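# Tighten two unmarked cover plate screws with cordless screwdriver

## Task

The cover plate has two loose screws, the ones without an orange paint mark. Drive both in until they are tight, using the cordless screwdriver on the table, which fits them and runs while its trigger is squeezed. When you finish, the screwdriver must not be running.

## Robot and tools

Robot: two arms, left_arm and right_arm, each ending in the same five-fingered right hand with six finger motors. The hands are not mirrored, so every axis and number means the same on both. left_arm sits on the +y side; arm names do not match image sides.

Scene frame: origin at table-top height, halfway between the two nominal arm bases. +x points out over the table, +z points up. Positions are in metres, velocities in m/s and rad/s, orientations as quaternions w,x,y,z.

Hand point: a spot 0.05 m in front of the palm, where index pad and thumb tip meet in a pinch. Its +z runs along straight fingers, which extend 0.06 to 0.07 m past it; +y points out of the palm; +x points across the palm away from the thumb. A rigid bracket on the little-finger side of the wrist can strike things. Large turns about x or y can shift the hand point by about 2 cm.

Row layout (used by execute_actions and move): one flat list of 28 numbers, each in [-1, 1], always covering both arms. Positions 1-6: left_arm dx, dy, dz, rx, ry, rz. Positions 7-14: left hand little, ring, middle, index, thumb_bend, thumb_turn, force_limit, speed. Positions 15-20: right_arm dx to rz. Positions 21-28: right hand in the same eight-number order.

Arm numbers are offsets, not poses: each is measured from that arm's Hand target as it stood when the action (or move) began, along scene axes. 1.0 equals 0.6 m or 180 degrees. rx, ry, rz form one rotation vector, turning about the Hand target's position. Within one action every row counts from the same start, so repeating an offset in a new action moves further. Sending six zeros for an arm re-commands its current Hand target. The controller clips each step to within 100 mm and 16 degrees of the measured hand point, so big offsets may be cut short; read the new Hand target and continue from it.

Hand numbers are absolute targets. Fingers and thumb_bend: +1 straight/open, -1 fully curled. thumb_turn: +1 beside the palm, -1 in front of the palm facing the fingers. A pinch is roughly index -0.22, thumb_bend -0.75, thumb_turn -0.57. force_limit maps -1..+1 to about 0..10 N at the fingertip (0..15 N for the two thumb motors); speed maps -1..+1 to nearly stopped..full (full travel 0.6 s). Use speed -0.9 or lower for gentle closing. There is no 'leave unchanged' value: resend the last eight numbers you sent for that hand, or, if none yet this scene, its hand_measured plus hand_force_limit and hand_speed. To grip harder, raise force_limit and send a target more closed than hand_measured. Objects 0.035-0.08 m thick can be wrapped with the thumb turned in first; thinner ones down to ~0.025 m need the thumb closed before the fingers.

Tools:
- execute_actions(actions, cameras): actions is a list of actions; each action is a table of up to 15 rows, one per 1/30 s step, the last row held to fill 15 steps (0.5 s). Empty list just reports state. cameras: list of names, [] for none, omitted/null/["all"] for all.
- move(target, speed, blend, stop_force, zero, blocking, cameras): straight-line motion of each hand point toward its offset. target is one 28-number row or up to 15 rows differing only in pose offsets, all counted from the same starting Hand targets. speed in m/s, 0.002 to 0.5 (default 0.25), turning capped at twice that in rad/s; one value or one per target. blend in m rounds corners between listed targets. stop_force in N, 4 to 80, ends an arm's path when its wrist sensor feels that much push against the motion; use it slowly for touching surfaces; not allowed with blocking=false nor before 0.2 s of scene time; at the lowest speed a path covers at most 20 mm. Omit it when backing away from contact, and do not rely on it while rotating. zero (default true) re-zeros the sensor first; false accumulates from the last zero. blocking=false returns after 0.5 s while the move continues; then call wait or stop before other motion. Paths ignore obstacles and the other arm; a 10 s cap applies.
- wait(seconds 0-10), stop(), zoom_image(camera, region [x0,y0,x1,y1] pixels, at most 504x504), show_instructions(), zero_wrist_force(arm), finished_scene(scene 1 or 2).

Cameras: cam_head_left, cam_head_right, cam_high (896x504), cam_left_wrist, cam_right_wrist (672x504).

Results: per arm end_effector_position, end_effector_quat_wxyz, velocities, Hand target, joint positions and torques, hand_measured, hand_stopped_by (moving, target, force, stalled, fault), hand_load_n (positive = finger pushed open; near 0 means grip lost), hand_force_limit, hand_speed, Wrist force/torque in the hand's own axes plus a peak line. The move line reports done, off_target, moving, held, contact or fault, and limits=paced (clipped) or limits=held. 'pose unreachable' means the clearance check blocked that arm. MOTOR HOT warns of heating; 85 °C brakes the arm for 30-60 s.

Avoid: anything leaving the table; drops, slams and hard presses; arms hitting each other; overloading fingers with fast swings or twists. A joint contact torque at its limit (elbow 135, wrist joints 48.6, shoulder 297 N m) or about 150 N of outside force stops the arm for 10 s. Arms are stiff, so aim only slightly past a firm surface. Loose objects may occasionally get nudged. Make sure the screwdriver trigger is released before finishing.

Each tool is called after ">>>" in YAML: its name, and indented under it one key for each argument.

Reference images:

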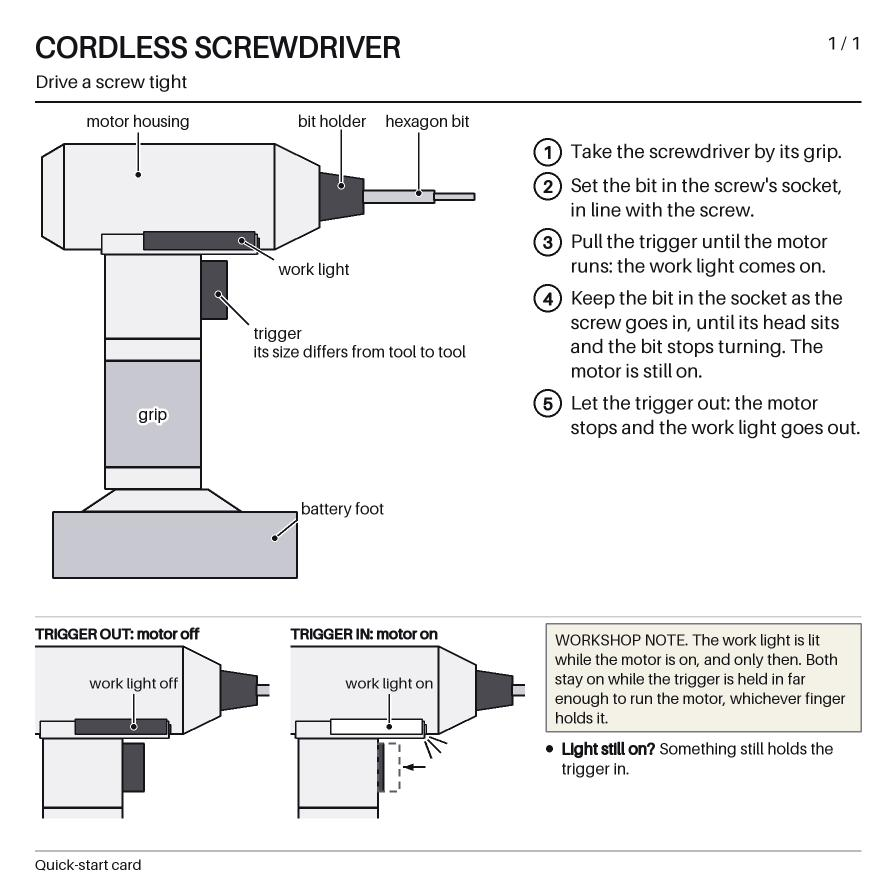

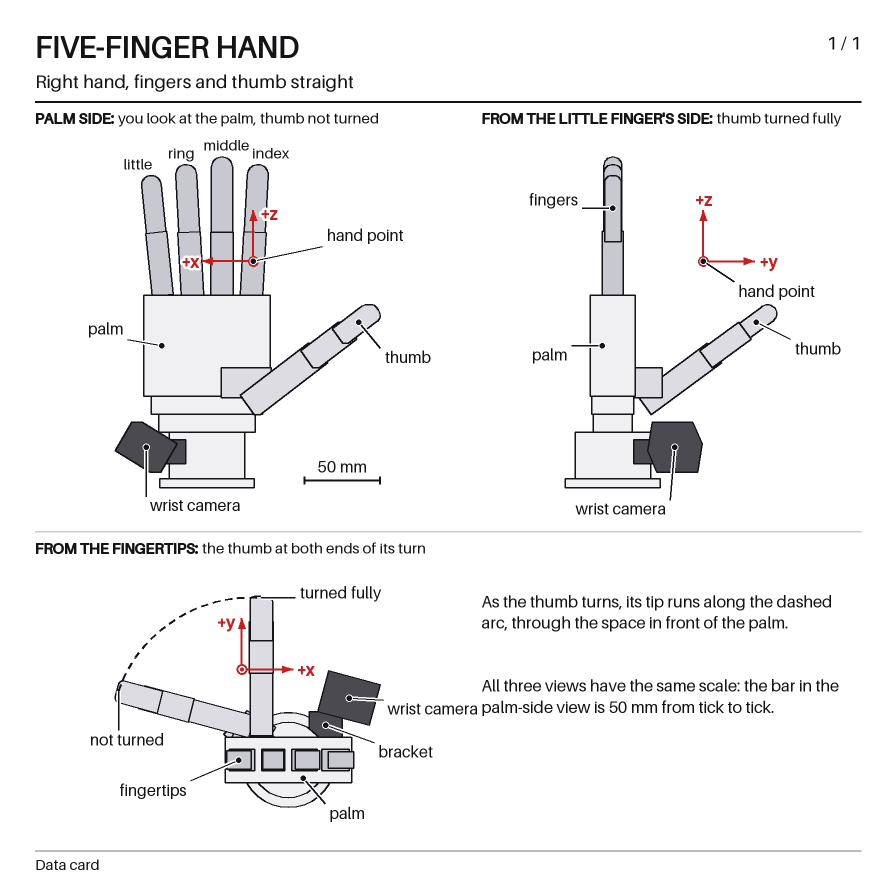

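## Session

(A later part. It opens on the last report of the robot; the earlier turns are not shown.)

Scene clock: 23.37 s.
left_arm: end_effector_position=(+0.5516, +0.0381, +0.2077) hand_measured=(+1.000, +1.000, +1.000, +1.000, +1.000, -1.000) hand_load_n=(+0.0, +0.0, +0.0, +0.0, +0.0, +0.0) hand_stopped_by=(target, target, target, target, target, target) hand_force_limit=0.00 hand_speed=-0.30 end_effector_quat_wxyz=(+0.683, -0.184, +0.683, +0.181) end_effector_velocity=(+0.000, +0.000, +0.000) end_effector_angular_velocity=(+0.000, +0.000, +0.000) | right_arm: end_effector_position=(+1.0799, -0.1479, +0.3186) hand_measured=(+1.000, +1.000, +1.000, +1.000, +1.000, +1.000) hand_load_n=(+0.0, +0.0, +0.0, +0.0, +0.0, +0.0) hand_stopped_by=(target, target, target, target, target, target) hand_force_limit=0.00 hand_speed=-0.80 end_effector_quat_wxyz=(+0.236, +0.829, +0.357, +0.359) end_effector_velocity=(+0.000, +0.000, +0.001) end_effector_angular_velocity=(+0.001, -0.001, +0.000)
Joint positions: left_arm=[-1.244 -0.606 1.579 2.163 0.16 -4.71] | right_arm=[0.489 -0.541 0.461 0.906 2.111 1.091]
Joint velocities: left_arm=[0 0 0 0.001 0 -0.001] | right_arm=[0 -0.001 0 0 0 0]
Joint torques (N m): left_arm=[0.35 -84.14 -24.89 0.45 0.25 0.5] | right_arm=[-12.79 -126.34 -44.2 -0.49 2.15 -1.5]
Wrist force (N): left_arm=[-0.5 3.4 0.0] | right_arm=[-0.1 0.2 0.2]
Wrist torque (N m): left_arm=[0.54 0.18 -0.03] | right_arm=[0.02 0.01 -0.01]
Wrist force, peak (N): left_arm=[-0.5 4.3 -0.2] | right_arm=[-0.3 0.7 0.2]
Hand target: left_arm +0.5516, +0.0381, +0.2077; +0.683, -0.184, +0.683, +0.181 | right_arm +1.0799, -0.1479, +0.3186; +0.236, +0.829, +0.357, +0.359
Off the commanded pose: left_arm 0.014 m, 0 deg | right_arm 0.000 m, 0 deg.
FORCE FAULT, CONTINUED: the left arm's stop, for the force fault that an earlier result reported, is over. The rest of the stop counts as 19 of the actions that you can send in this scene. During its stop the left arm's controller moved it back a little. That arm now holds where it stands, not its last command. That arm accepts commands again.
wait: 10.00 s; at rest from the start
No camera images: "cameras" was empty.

>>> move:
  target:
    - [-0.136, 0.12, 0.187, 0, 0, 0, 1,1,1,1,1,1,0,-0.3, 0,0,0,0,0,0,1,1,1,1,1,1,0,-0.8]
    - [-0.436, 0.437, 0.404, 0, 0, -0.16, 1,1,1,1,1,1,0,-0.3, 0,0,0,0,0,0,1,1,1,1,1,1,0,-0.8]
  speed: 0.25
  blend: [0.04,0]
  cameras: []

>>> move:
  target: [0,0,0,0,0,0, 1,1,1,1,1,1,0,-0.3, -0.967,0.247,0.168,-0.661,-0.251,0.359,1,1,1,1,1,-1,0,-0.5]
  speed: 0.3

Scene clock: 26.03 s.
left_arm: end_effector_position=(+0.2894, +0.2991, +0.4513) hand_measured=(+1.000, +1.000, +1.000, +1.000, +1.000, +1.000) hand_load_n=(+0.0, +0.0, +0.0, +0.5, +0.0, +0.0) hand_stopped_by=(target, target, target, target, target, target) hand_force_limit=0.00 hand_speed=-0.30 end_effector_quat_wxyz=(+0.707, -0.008, +0.708, +0.006) end_effector_velocity=(+0.000, +0.000, +0.000) end_effector_angular_velocity=(+0.003, +0.000, -0.001) | right_arm: end_effector_position=(+1.0799, -0.1479, +0.3186) hand_measured=(+1.000, +1.000, +1.000, +1.000, +1.000, +1.000) hand_load_n=(+0.0, +0.0, +0.0, +0.0, +0.0, +0.0) hand_stopped_by=(target, target, target, target, target, target) hand_force_limit=0.00 hand_speed=-0.80 end_effector_quat_wxyz=(+0.236, +0.829, +0.357, +0.359) end_effector_velocity=(+0.000, +0.000, -0.001) end_effector_angular_velocity=(-0.001, +0.001, +0.000)
Joint positions: left_arm=[-1.751 -1.543 2.58 2.096 0.165 -4.707] | right_arm=[0.489 -0.541 0.461 0.906 2.111 1.091]
Joint velocities: left_arm=[-0.001 -0.001 0 -0.002 0 0.006] | right_arm=[0 0.001 0 0.001 0 0]
Joint torques (N m): left_arm=[-13.45 -35.72 -26.46 -3.3 -0.61 3.54] | right_arm=[-12.43 -126.07 -44 -0.52 1.96 -1.34]
Wrist force (N): left_arm=[-0.3 3.7 0.0] | right_arm=[0.2 0.1 0.4]
Wrist torque (N m): left_arm=[0.59 0.15 -0.01] | right_arm=[0.00 -0.05 0.02]
Wrist force, peak (N): left_arm=[-1.4 5.6 -1.5] | right_arm=[0.1 -0.6 0.4]
Hand target: left_arm +0.2894, +0.2992, +0.4513; +0.707, -0.008, +0.708, +0.005 | right_arm +1.0799, -0.1479, +0.3186; +0.236, +0.829, +0.357, +0.359
Off the commanded pose: left_arm 0.002 m, 0 deg | right_arm 0.000 m, 0 deg.
move: done
No camera images: "cameras" was empty.

Scene clock: 30.70 s.
left_arm: end_effector_position=(+0.2894, +0.2992, +0.4513) hand_measured=(+1.000, +1.000, +1.000, +1.000, +1.000, +1.000) hand_load_n=(+0.0, +0.0, +0.0, +0.0, +0.0, +0.0) hand_stopped_by=(target, target, target, target, target, target) hand_force_limit=0.00 hand_speed=-0.30 end_effector_quat_wxyz=(+0.707, -0.008, +0.708, +0.005) end_effector_velocity=(+0.000, +0.000, +0.000) end_effector_angular_velocity=(+0.000, +0.000, +0.001) | right_arm: end_effector_position=(+0.4995, -0.0001, +0.4184) hand_measured=(+1.000, +1.000, +1.000, +1.000, +1.000, -1.000) hand_load_n=(+0.0, +0.0, +0.0, +0.0, +0.0, -0.5) hand_stopped_by=(target, target, target, target, target, target) hand_force_limit=0.00 hand_speed=-0.50 end_effector_quat_wxyz=(+0.684, -0.182, +0.683, +0.182) end_effector_velocity=(+0.000, +0.000, +0.001) end_effector_angular_velocity=(-0.001, -0.001, +0.001)
Joint positions: left_arm=[-1.751 -1.543 2.58 2.096 0.165 -4.706] | right_arm=[0.847 -1.486 2.007 -0.522 1.957 -1.572]
Joint velocities: left_arm=[0 0 0 0 0.001 0] | right_arm=[0 -0.001 0 0 0 -0.002]
Joint torques (N m): left_arm=[-11.38 -33.18 -32.62 -2.81 1.13 3.83] | right_arm=[-15.32 -50.97 -44.13 -3.47 0.33 -2.08]
Wrist force (N): left_arm=[-0.7 3.8 -0.3] | right_arm=[0.5 0.5 -0.4]
Wrist torque (N m): left_arm=[0.62 0.23 -0.03] | right_arm=[-0.08 0.09 -0.08]
Wrist force, peak (N): left_arm=[-0.7 4.0 -0.3] | right_arm=[0.6 1.4 1.5]
Hand target: left_arm +0.2894, +0.2992, +0.4513; +0.707, -0.008, +0.708, +0.005 | right_arm +0.4995, -0.0002, +0.4184; +0.684, -0.182, +0.683, +0.182
Off the commanded pose: left_arm 0.000 m, 0 deg | right_arm 0.001 m, 0 deg.
move: done

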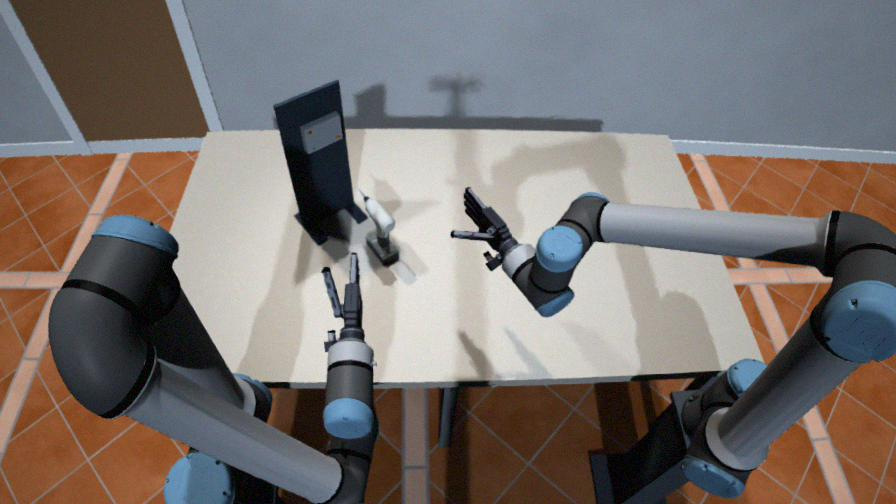

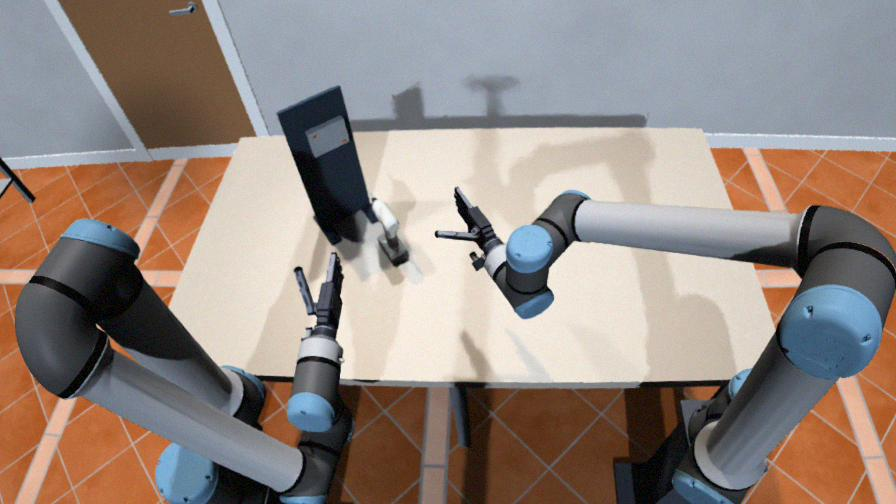

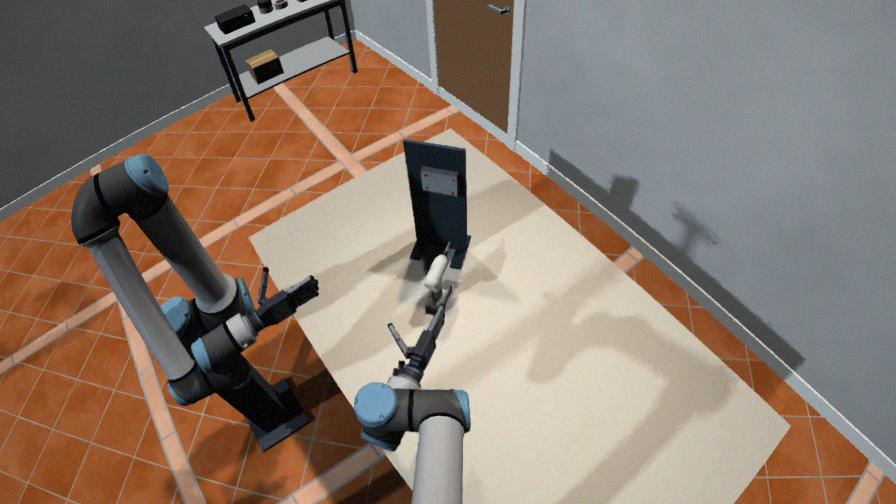

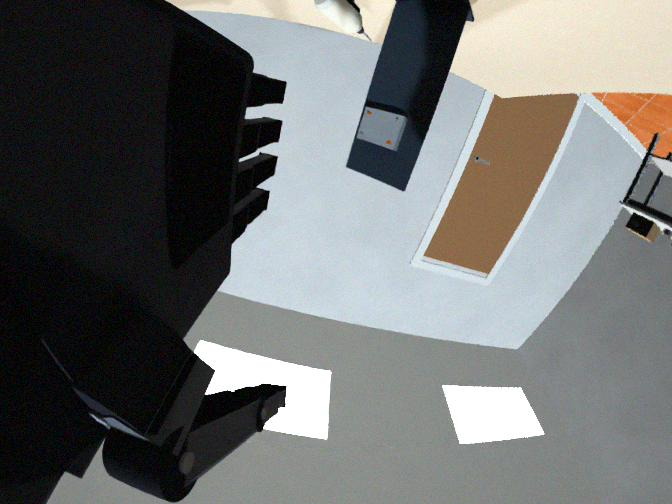

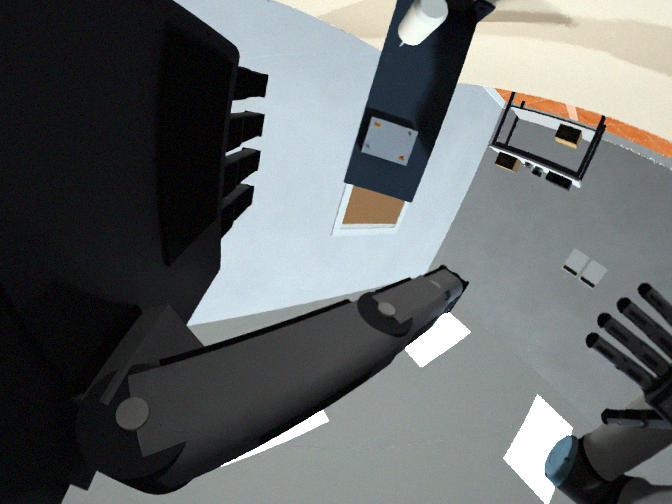

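>>> move:
  target: [0,0,0,0,0,0, 1,1,1,1,1,1,0,-0.3, 0.05,0.083,-0.364,0,0,0,1,1,1,1,1,-1,0,-0.5]
  speed: 0.25

>>> zoom_image:
  camera: "cam_head_left"
  region: [280, 160, 500, 330]

>>> zoom_image:
  camera: "cam_high"
  region: [340, 220, 500, 400]

>>> zoom_image:
  camera: "cam_head_right"
  region: [310, 170, 500, 340]

>>> zoom_image:
  camera: "cam_right_wrist"
  region: [230, 0, 480, 240]

Scene clock: 32.37 s.
left_arm: end_effector_position=(+0.2894, +0.2992, +0.4513) hand_measured=(+1.000, +1.000, +1.000, +1.000, +1.000, +1.000) hand_load_n=(+0.0, +0.0, +0.0, +0.0, +0.0, +0.0) hand_stopped_by=(target, target, target, target, target, target) hand_force_limit=0.00 hand_speed=-0.30 end_effector_quat_wxyz=(+0.707, -0.008, +0.708, +0.005) end_effector_velocity=(+0.000, +0.000, +0.000) end_effector_angular_velocity=(+0.000, +0.000, +0.000) | right_arm: end_effector_position=(+0.5295, +0.0499, +0.2005) hand_measured=(+1.000, +1.000, +1.000, +1.000, +1.000, -1.000) hand_load_n=(+0.0, +0.0, +0.0, +0.0, -0.5, +0.0) hand_stopped_by=(target, target, target, target, target, target) hand_force_limit=0.00 hand_speed=-0.50 end_effector_quat_wxyz=(+0.684, -0.182, +0.683, +0.182) end_effector_velocity=(+0.000, +0.000, -0.004) end_effector_angular_velocity=(-0.003, +0.002, +0.000)
Joint positions: left_arm=[-1.751 -1.543 2.58 2.096 0.165 -4.706] | right_arm=[0.859 -1.143 2.047 -0.905 1.968 -1.572]
Joint velocities: left_arm=[0 0 0 0 0 0] | right_arm=[0 0.004 0.001 -0.001 0 0]
Joint torques (N m): left_arm=[-13.66 -31.04 -31.74 -2.5 0.88 3.83] | right_arm=[2.8 -53.95 -22.17 -3.91 0.05 -2.36]
Wrist force (N): left_arm=[-0.5 3.6 -0.3] | right_arm=[0.9 0.4 -0.4]
Wrist torque (N m): left_arm=[0.60 0.20 -0.01] | right_arm=[-0.10 0.05 -0.06]
Wrist force, peak (N): left_arm=[-0.7 4.0 -0.2] | right_arm=[3.2 0.7 0.3]
Hand target: left_arm +0.2894, +0.2992, +0.4513; +0.707, -0.008, +0.708, +0.005 | right_arm +0.5295, +0.0498, +0.2004; +0.684, -0.182, +0.683, +0.182
Off the commanded pose: left_arm 0.000 m, 0 deg | right_arm 0.001 m, 0 deg.
move: done

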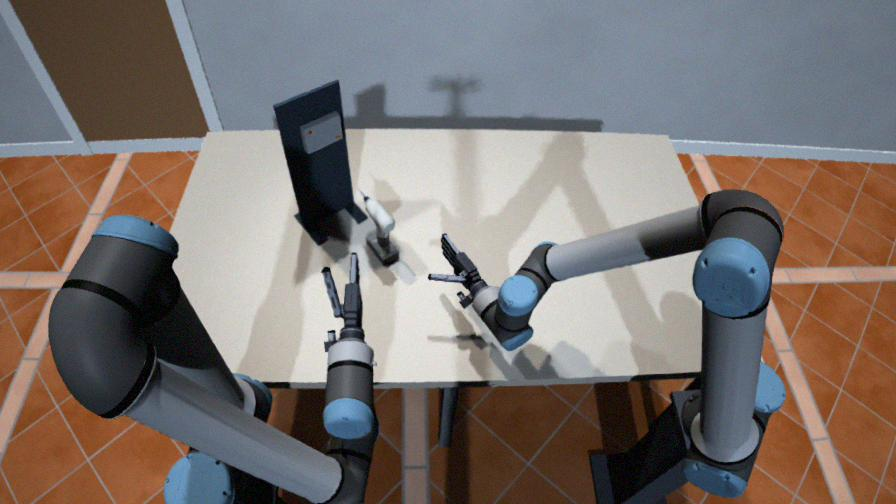

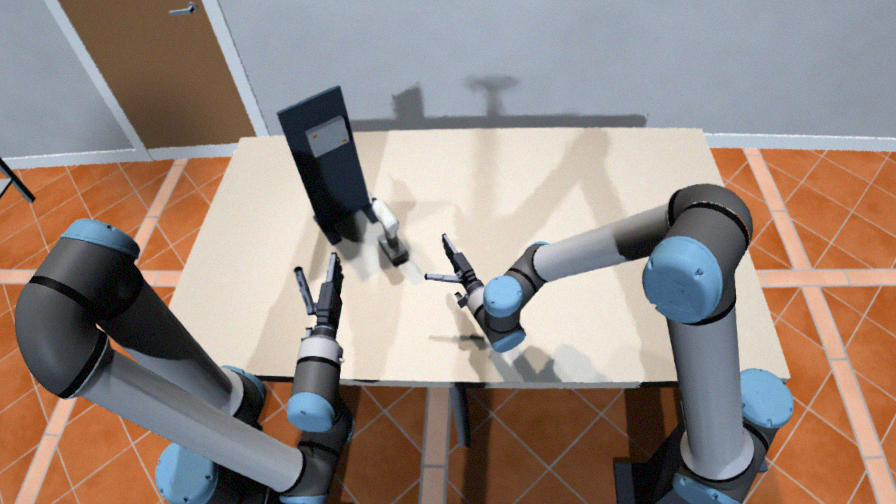

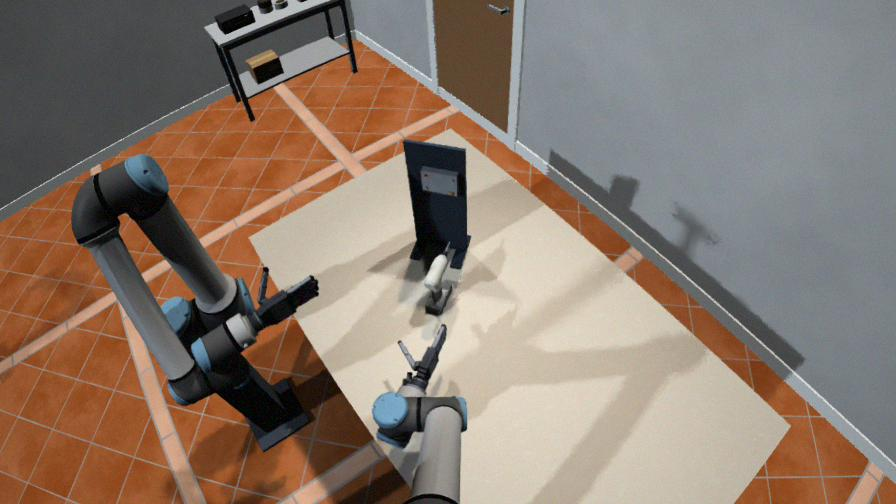

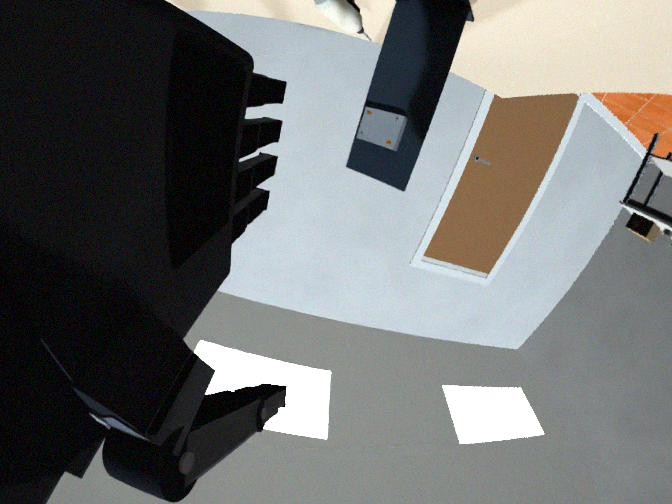

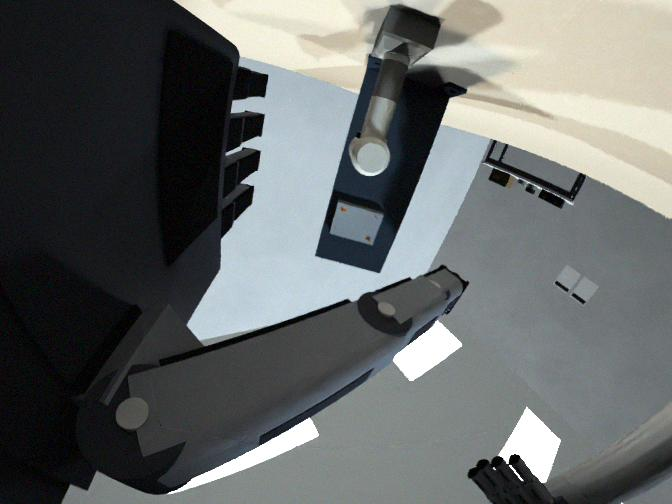

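Scaled by 2.291.

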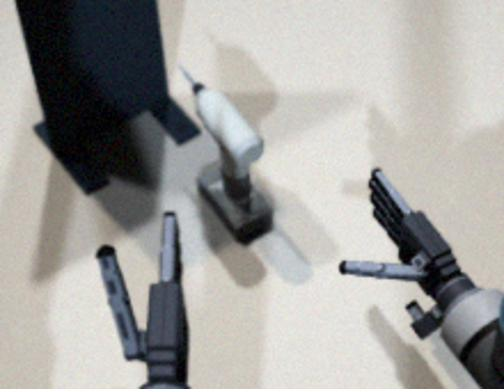

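Scaled by 2.800.

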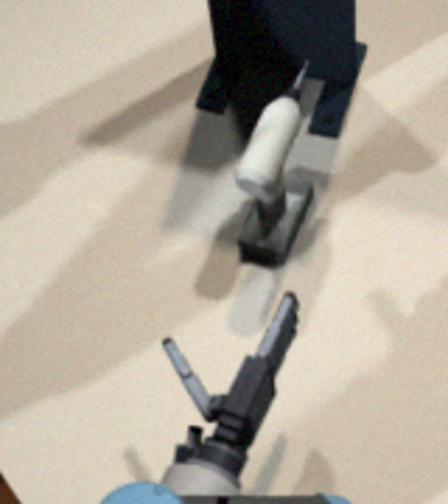

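Scaled by 2.653.

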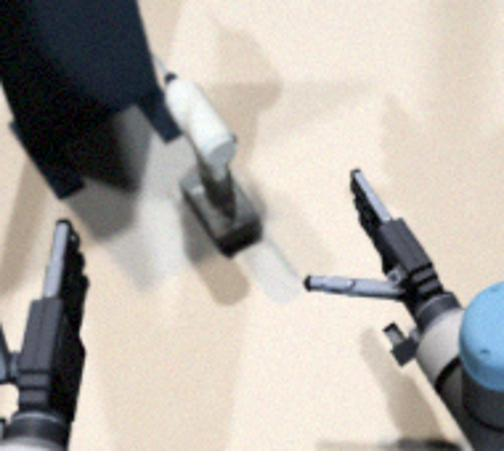

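Scaled by 2.016 from the camera's 672x504 image, which has a finer 960x720 frame.

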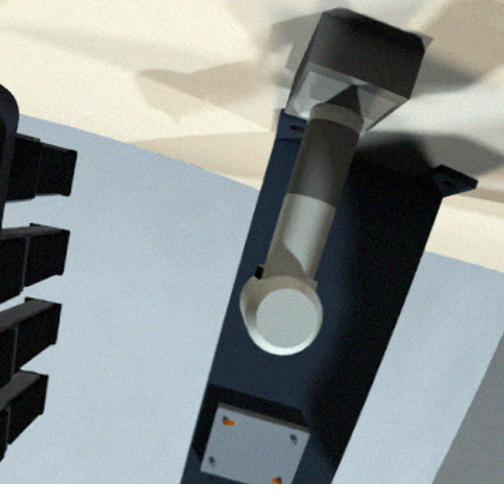

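>>> move:
  target: [0,0,0,0,0,0, 1,1,1,1,1,1,0,-0.3, 0.2325,0.1637,-0.067,0,0,0,1,1,1,1,1,-1,0,-0.5]
  speed: 0.15
  stop_force: 10

>>> zoom_image:
  camera: "cam_head_left"
  region: [320, 170, 460, 290]

>>> zoom_image:
  camera: "cam_high"
  region: [380, 220, 500, 350]

>>> zoom_image:
  camera: "cam_head_right"
  region: [330, 170, 470, 290]

>>> zoom_image:
  camera: "cam_right_wrist"
  region: [230, 0, 520, 290]

Scene clock: 36.40 s.
left_arm: end_effector_position=(+0.2894, +0.2992, +0.4513) hand_measured=(+1.000, +1.000, +1.000, +1.000, +1.000, +1.000) hand_load_n=(+0.0, +0.0, +0.0, +0.0, +0.0, +0.0) hand_stopped_by=(target, target, target, target, target, target) hand_force_limit=0.00 hand_speed=-0.30 end_effector_quat_wxyz=(+0.707, -0.008, +0.708, +0.005) end_effector_velocity=(+0.000, +0.000, +0.000) end_effector_angular_velocity=(+0.001, +0.000, +0.002) | right_arm: end_effector_position=(+0.6690, +0.1483, +0.1604) hand_measured=(+1.000, +1.000, +1.000, +1.000, +1.000, -1.000) hand_load_n=(+0.0, +0.0, +0.0, +0.0, +0.0, +0.0) hand_stopped_by=(target, target, target, target, target, target) hand_force_limit=0.00 hand_speed=-0.50 end_effector_quat_wxyz=(+0.684, -0.182, +0.683, +0.182) end_effector_velocity=(+0.000, +0.000, +0.002) end_effector_angular_velocity=(+0.001, -0.001, +0.001)
Joint positions: left_arm=[-1.751 -1.543 2.58 2.096 0.165 -4.706] | right_arm=[0.792 -0.919 1.741 -0.824 1.902 -1.572]
Joint velocities: left_arm=[0.001 0 0 0 0.001 0.001] | right_arm=[0 -0.002 0 0 -0.001 0]
Joint torques (N m): left_arm=[-12.13 -20.86 -32.13 -2.31 1.61 3.63] | right_arm=[15.2 -78.07 -35.09 -4.31 2.07 1.47]
Wrist force (N): left_arm=[-0.7 3.4 0.0] | right_arm=[0.5 0.3 -0.1]
Wrist torque (N m): left_arm=[0.54 0.23 -0.04] | right_arm=[-0.13 0.08 -0.09]
Wrist force, peak (N): left_arm=[-0.7 4.0 0.2] | right_arm=[0.6 -0.1 -2.2]
Hand target: left_arm +0.2894, +0.2992, +0.4513; +0.707, -0.008, +0.708, +0.005 | right_arm +0.6689, +0.1483, +0.1604; +0.684, -0.182, +0.683, +0.182
Off the commanded pose: left_arm 0.000 m, 0 deg | right_arm 0.000 m, 0 deg.
move: done

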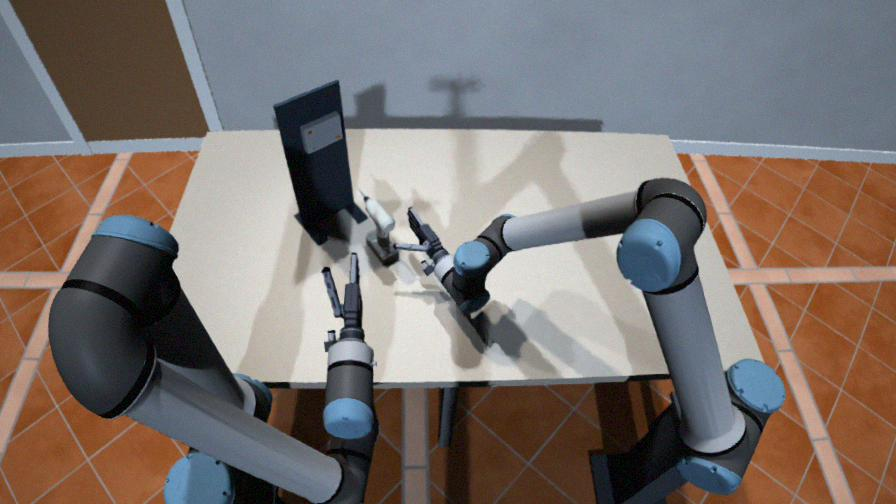

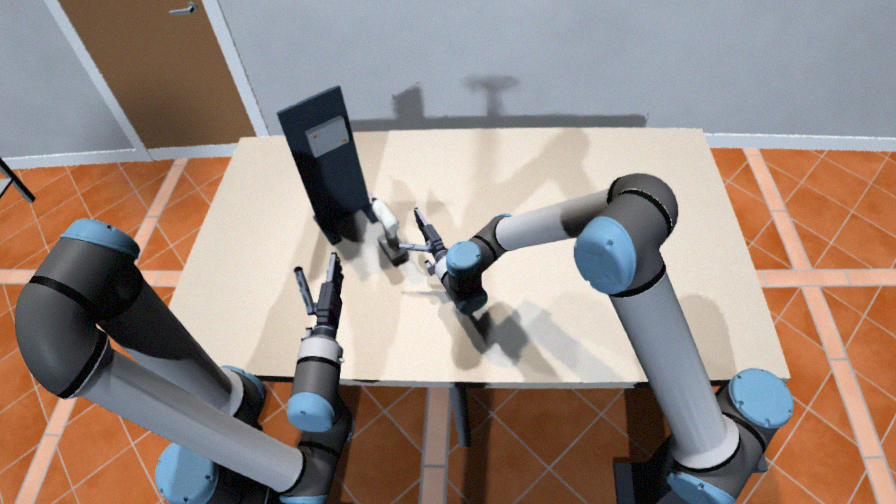

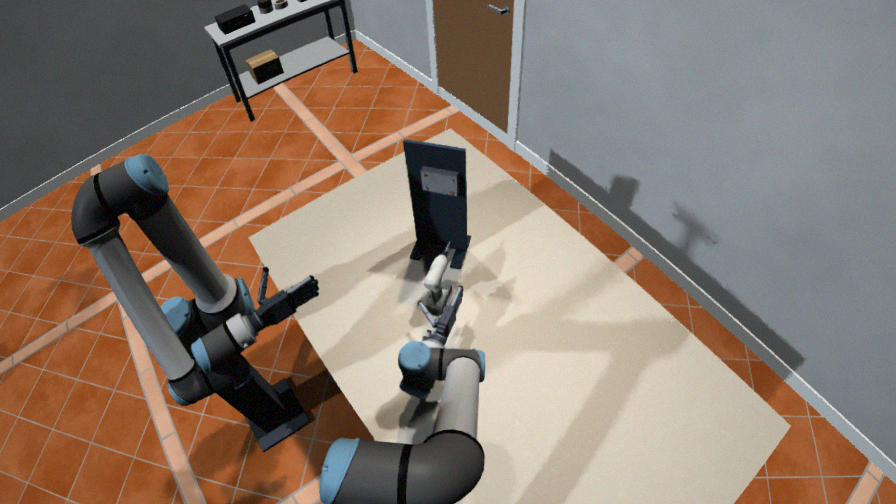

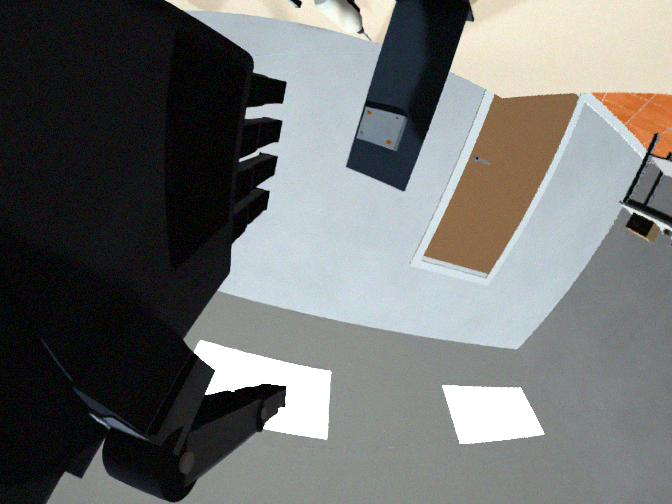

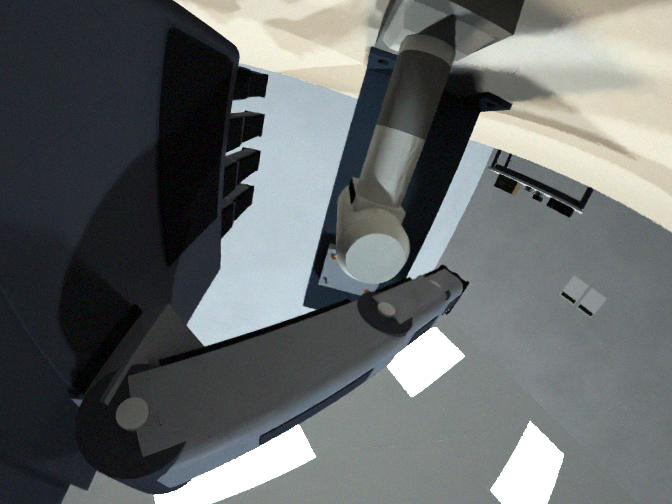

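Scaled by 3.600.

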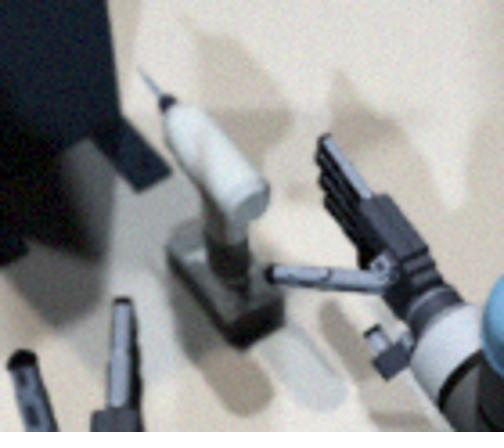

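Scaled by 3.877.

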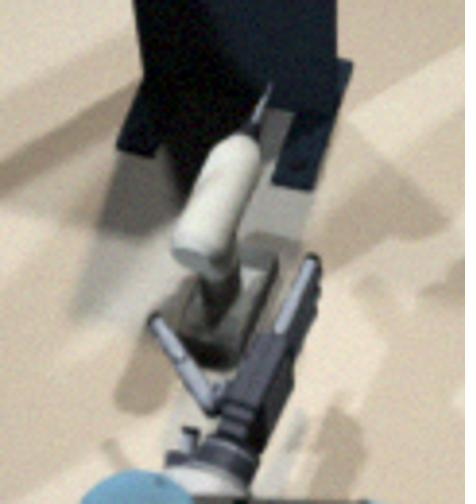

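Scaled by 3.600.

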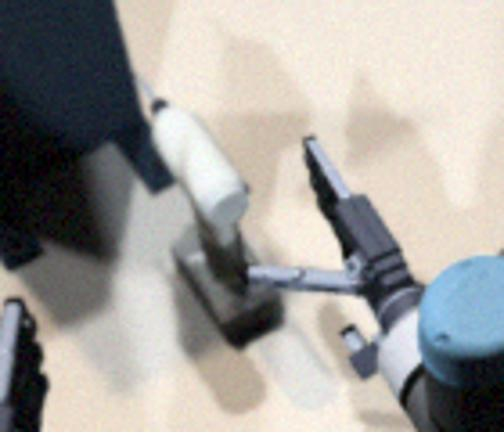

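Scaled by 1.738 from the camera's 672x504 image, which has a finer 960x720 frame.

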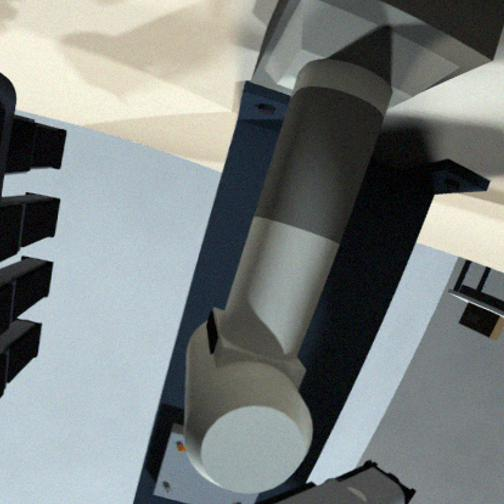

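>>> move:
  target: [0.352,0.167,-0.185,0.887,-0.323,0, 1,1,1,1,1,1,0,-0.3, 0,0,0,0,0,0,1,1,1,1,1,-1,0,-0.5]
  speed: 0.3

Scene clock: 43.70 s.
left_arm: end_effector_position=(+0.5018, +0.4008, +0.3409) hand_measured=(+1.000, +1.000, +1.000, +1.000, +1.000, +1.000) hand_load_n=(+0.0, +0.0, +0.0, +0.0, +0.0, +0.0) hand_stopped_by=(target, target, target, target, target, target) hand_force_limit=0.00 hand_speed=-0.30 end_effector_quat_wxyz=(+0.309, +0.659, -0.183, +0.661) end_effector_velocity=(+0.000, +0.000, +0.000) end_effector_angular_velocity=(+0.002, -0.003, +0.000) | right_arm: end_effector_position=(+0.6689, +0.1483, +0.1604) hand_measured=(+1.000, +1.000, +1.000, +1.000, +1.000, -1.000) hand_load_n=(+0.0, +0.0, +0.0, +0.0, +0.0, -0.5) hand_stopped_by=(target, target, target, target, target, target) hand_force_limit=0.00 hand_speed=-0.50 end_effector_quat_wxyz=(+0.684, -0.182, +0.683, +0.182) end_effector_velocity=(+0.000, +0.000, +0.001) end_effector_angular_velocity=(+0.000, -0.001, +0.000)
Joint positions: left_arm=[-0.295 -1.675 2.283 5.603 2.018 -4.91] | right_arm=[0.792 -0.919 1.741 -0.824 1.902 -1.572]
Joint velocities: left_arm=[0 -0.001 0 0 0 0.003] | right_arm=[0 -0.001 0 0 0 0]
Joint torques (N m): left_arm=[-12.53 -43.08 -22.57 -2.69 -1.83 3.47] | right_arm=[10.97 -78.95 -26.86 -0.35 1.1 -0.45]
Wrist force (N): left_arm=[3.6 3.1 1.2] | right_arm=[0.6 0.5 -0.4]
Wrist torque (N m): left_arm=[0.53 -0.71 0.44] | right_arm=[-0.08 0.07 -0.08]
Wrist force, peak (N): left_arm=[2.3 5.8 1.1] | right_arm=[0.9 0.8 0.4]
Hand target: left_arm +0.5017, +0.4008, +0.3409; +0.309, +0.659, -0.183, +0.661 | right_arm +0.6689, +0.1483, +0.1604; +0.684, -0.182, +0.683, +0.182
Off the commanded pose: left_arm 0.002 m, 0 deg | right_arm 0.000 m, 0 deg.
move: done

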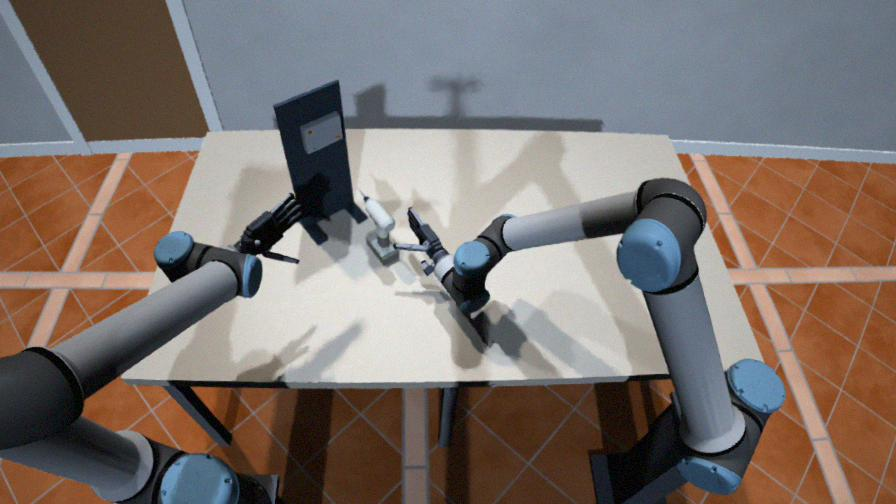

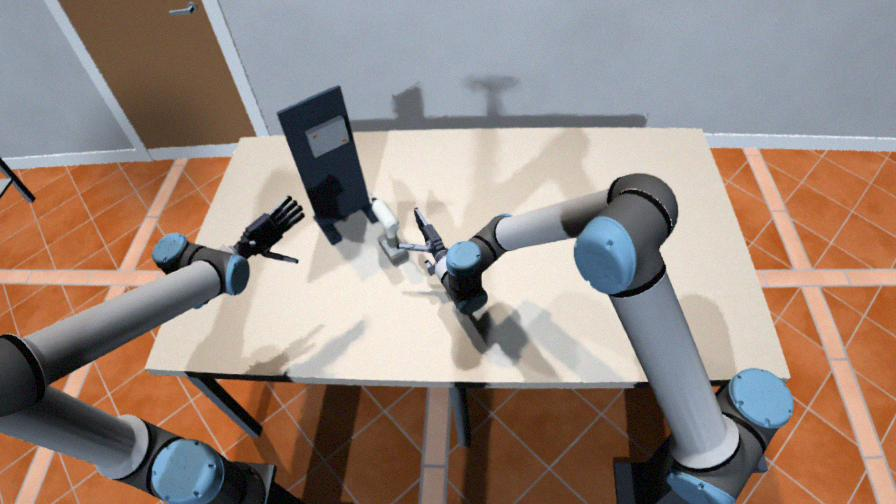

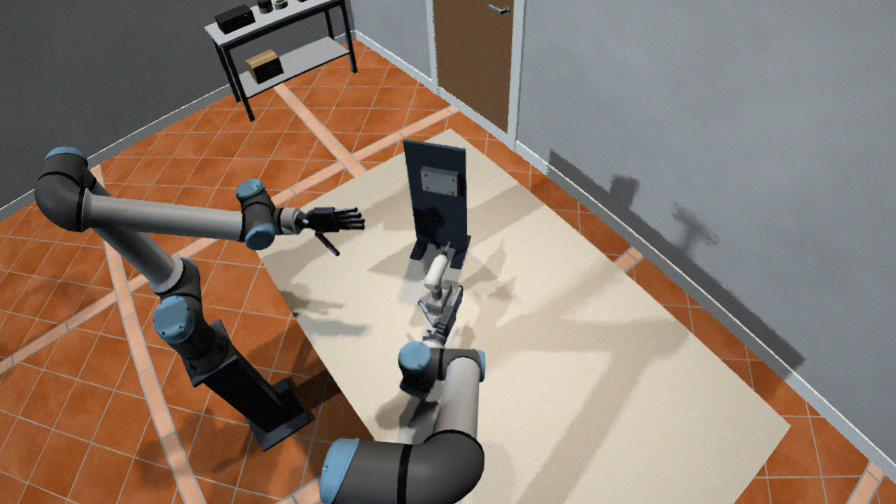

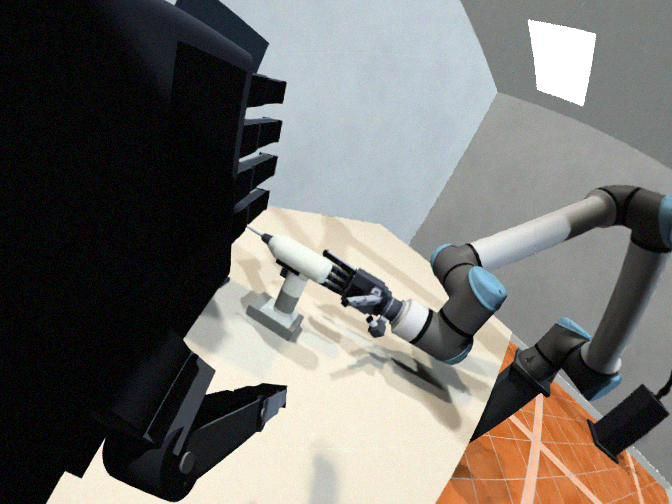

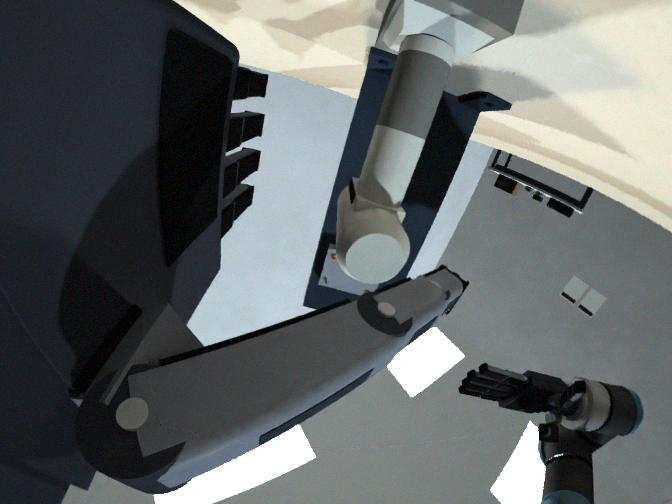

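>>> move:
  target: [0,0,0,0,0,0, 1,1,1,1,1,1,0,-0.3, 0,0,-0.0707,0,0,0.0056,1,1,1,1,1,-1,0,-0.5]
  speed: 0.15
  stop_force: 10
  cameras: ["cam_left_wrist","cam_right_wrist"]

>>> zoom_image:
  camera: "cam_left_wrist"
  region: [220, 190, 470, 380]

Scene clock: 45.57 s.
left_arm: end_effector_position=(+0.5017, +0.4008, +0.3409) hand_measured=(+1.000, +1.000, +1.000, +1.000, +1.000, +1.000) hand_load_n=(+0.0, +0.0, +0.0, +0.0, +0.0, +0.0) hand_stopped_by=(target, target, target, target, target, target) hand_force_limit=0.00 hand_speed=-0.30 end_effector_quat_wxyz=(+0.309, +0.659, -0.183, +0.661) end_effector_velocity=(+0.000, +0.000, +0.000) end_effector_angular_velocity=(+0.000, +0.001, +0.000) | right_arm: end_effector_position=(+0.6690, +0.1484, +0.1180) hand_measured=(+1.000, +1.000, +1.000, +1.000, +1.000, -1.000) hand_load_n=(+0.0, +0.0, +0.0, +0.0, +0.0, +0.0) hand_stopped_by=(target, target, target, target, target, target) hand_force_limit=0.00 hand_speed=-0.50 end_effector_quat_wxyz=(+0.682, -0.188, +0.681, +0.188) end_effector_velocity=(+0.000, +0.000, +0.000) end_effector_angular_velocity=(+0.000, +0.000, -0.001)
Joint positions: left_arm=[-0.295 -1.675 2.284 5.603 2.018 -4.91] | right_arm=[0.786 -0.868 1.75 -0.884 1.878 -1.572]
Joint velocities: left_arm=[0.001 0 0 0.001 0 0] | right_arm=[0 0.001 0 -0.001 0.001 0]
Joint torques (N m): left_arm=[-15.12 -42.53 -27.21 -0.18 -2.21 3.78] | right_arm=[15.24 -84.49 -32.35 -0.04 2.02 0.66]
Wrist force (N): left_arm=[4.0 3.0 1.3] | right_arm=[0.5 0.7 0.1]
Wrist torque (N m): left_arm=[0.50 -0.77 0.47] | right_arm=[-0.08 0.08 -0.09]
Wrist force, peak (N): left_arm=[4.1 3.5 1.4] | right_arm=[1.7 0.1 -0.2]
Hand target: left_arm +0.5017, +0.4008, +0.3409; +0.309, +0.659, -0.183, +0.661 | right_arm +0.6690, +0.1484, +0.1180; +0.682, -0.188, +0.681, +0.188
Off the commanded pose: left_arm 0.000 m, 0 deg | right_arm 0.000 m, 0 deg.
move: done
Images, in order (width x height): cam_left_wrist 672x504, cam_right_wrist 672x504.

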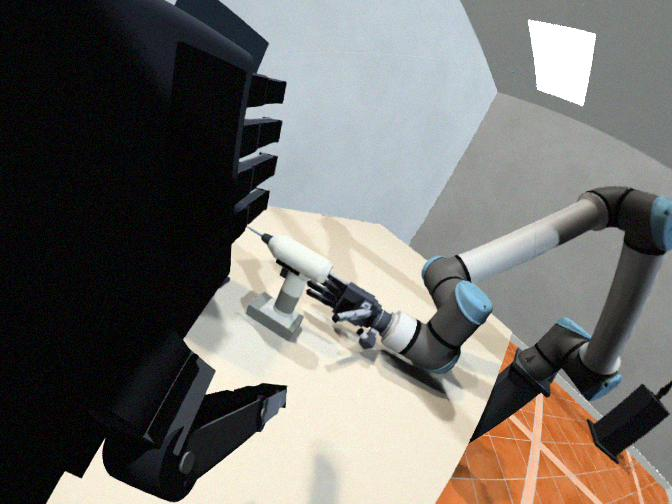

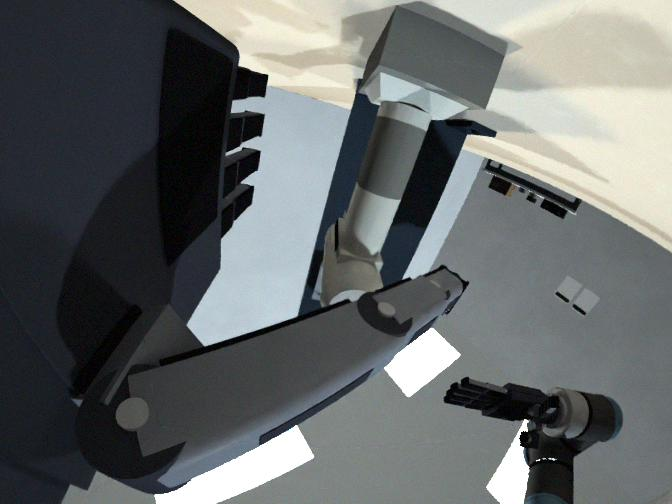

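Scaled by 2.016 from the camera's 672x504 image, which has a finer 960x720 frame.

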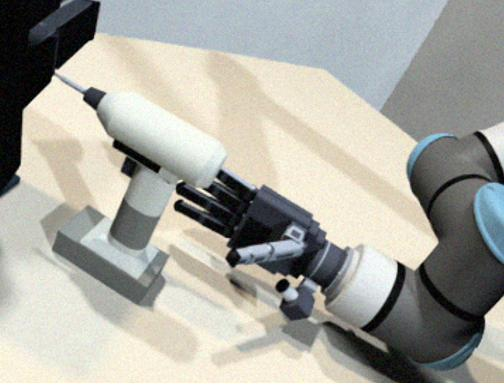

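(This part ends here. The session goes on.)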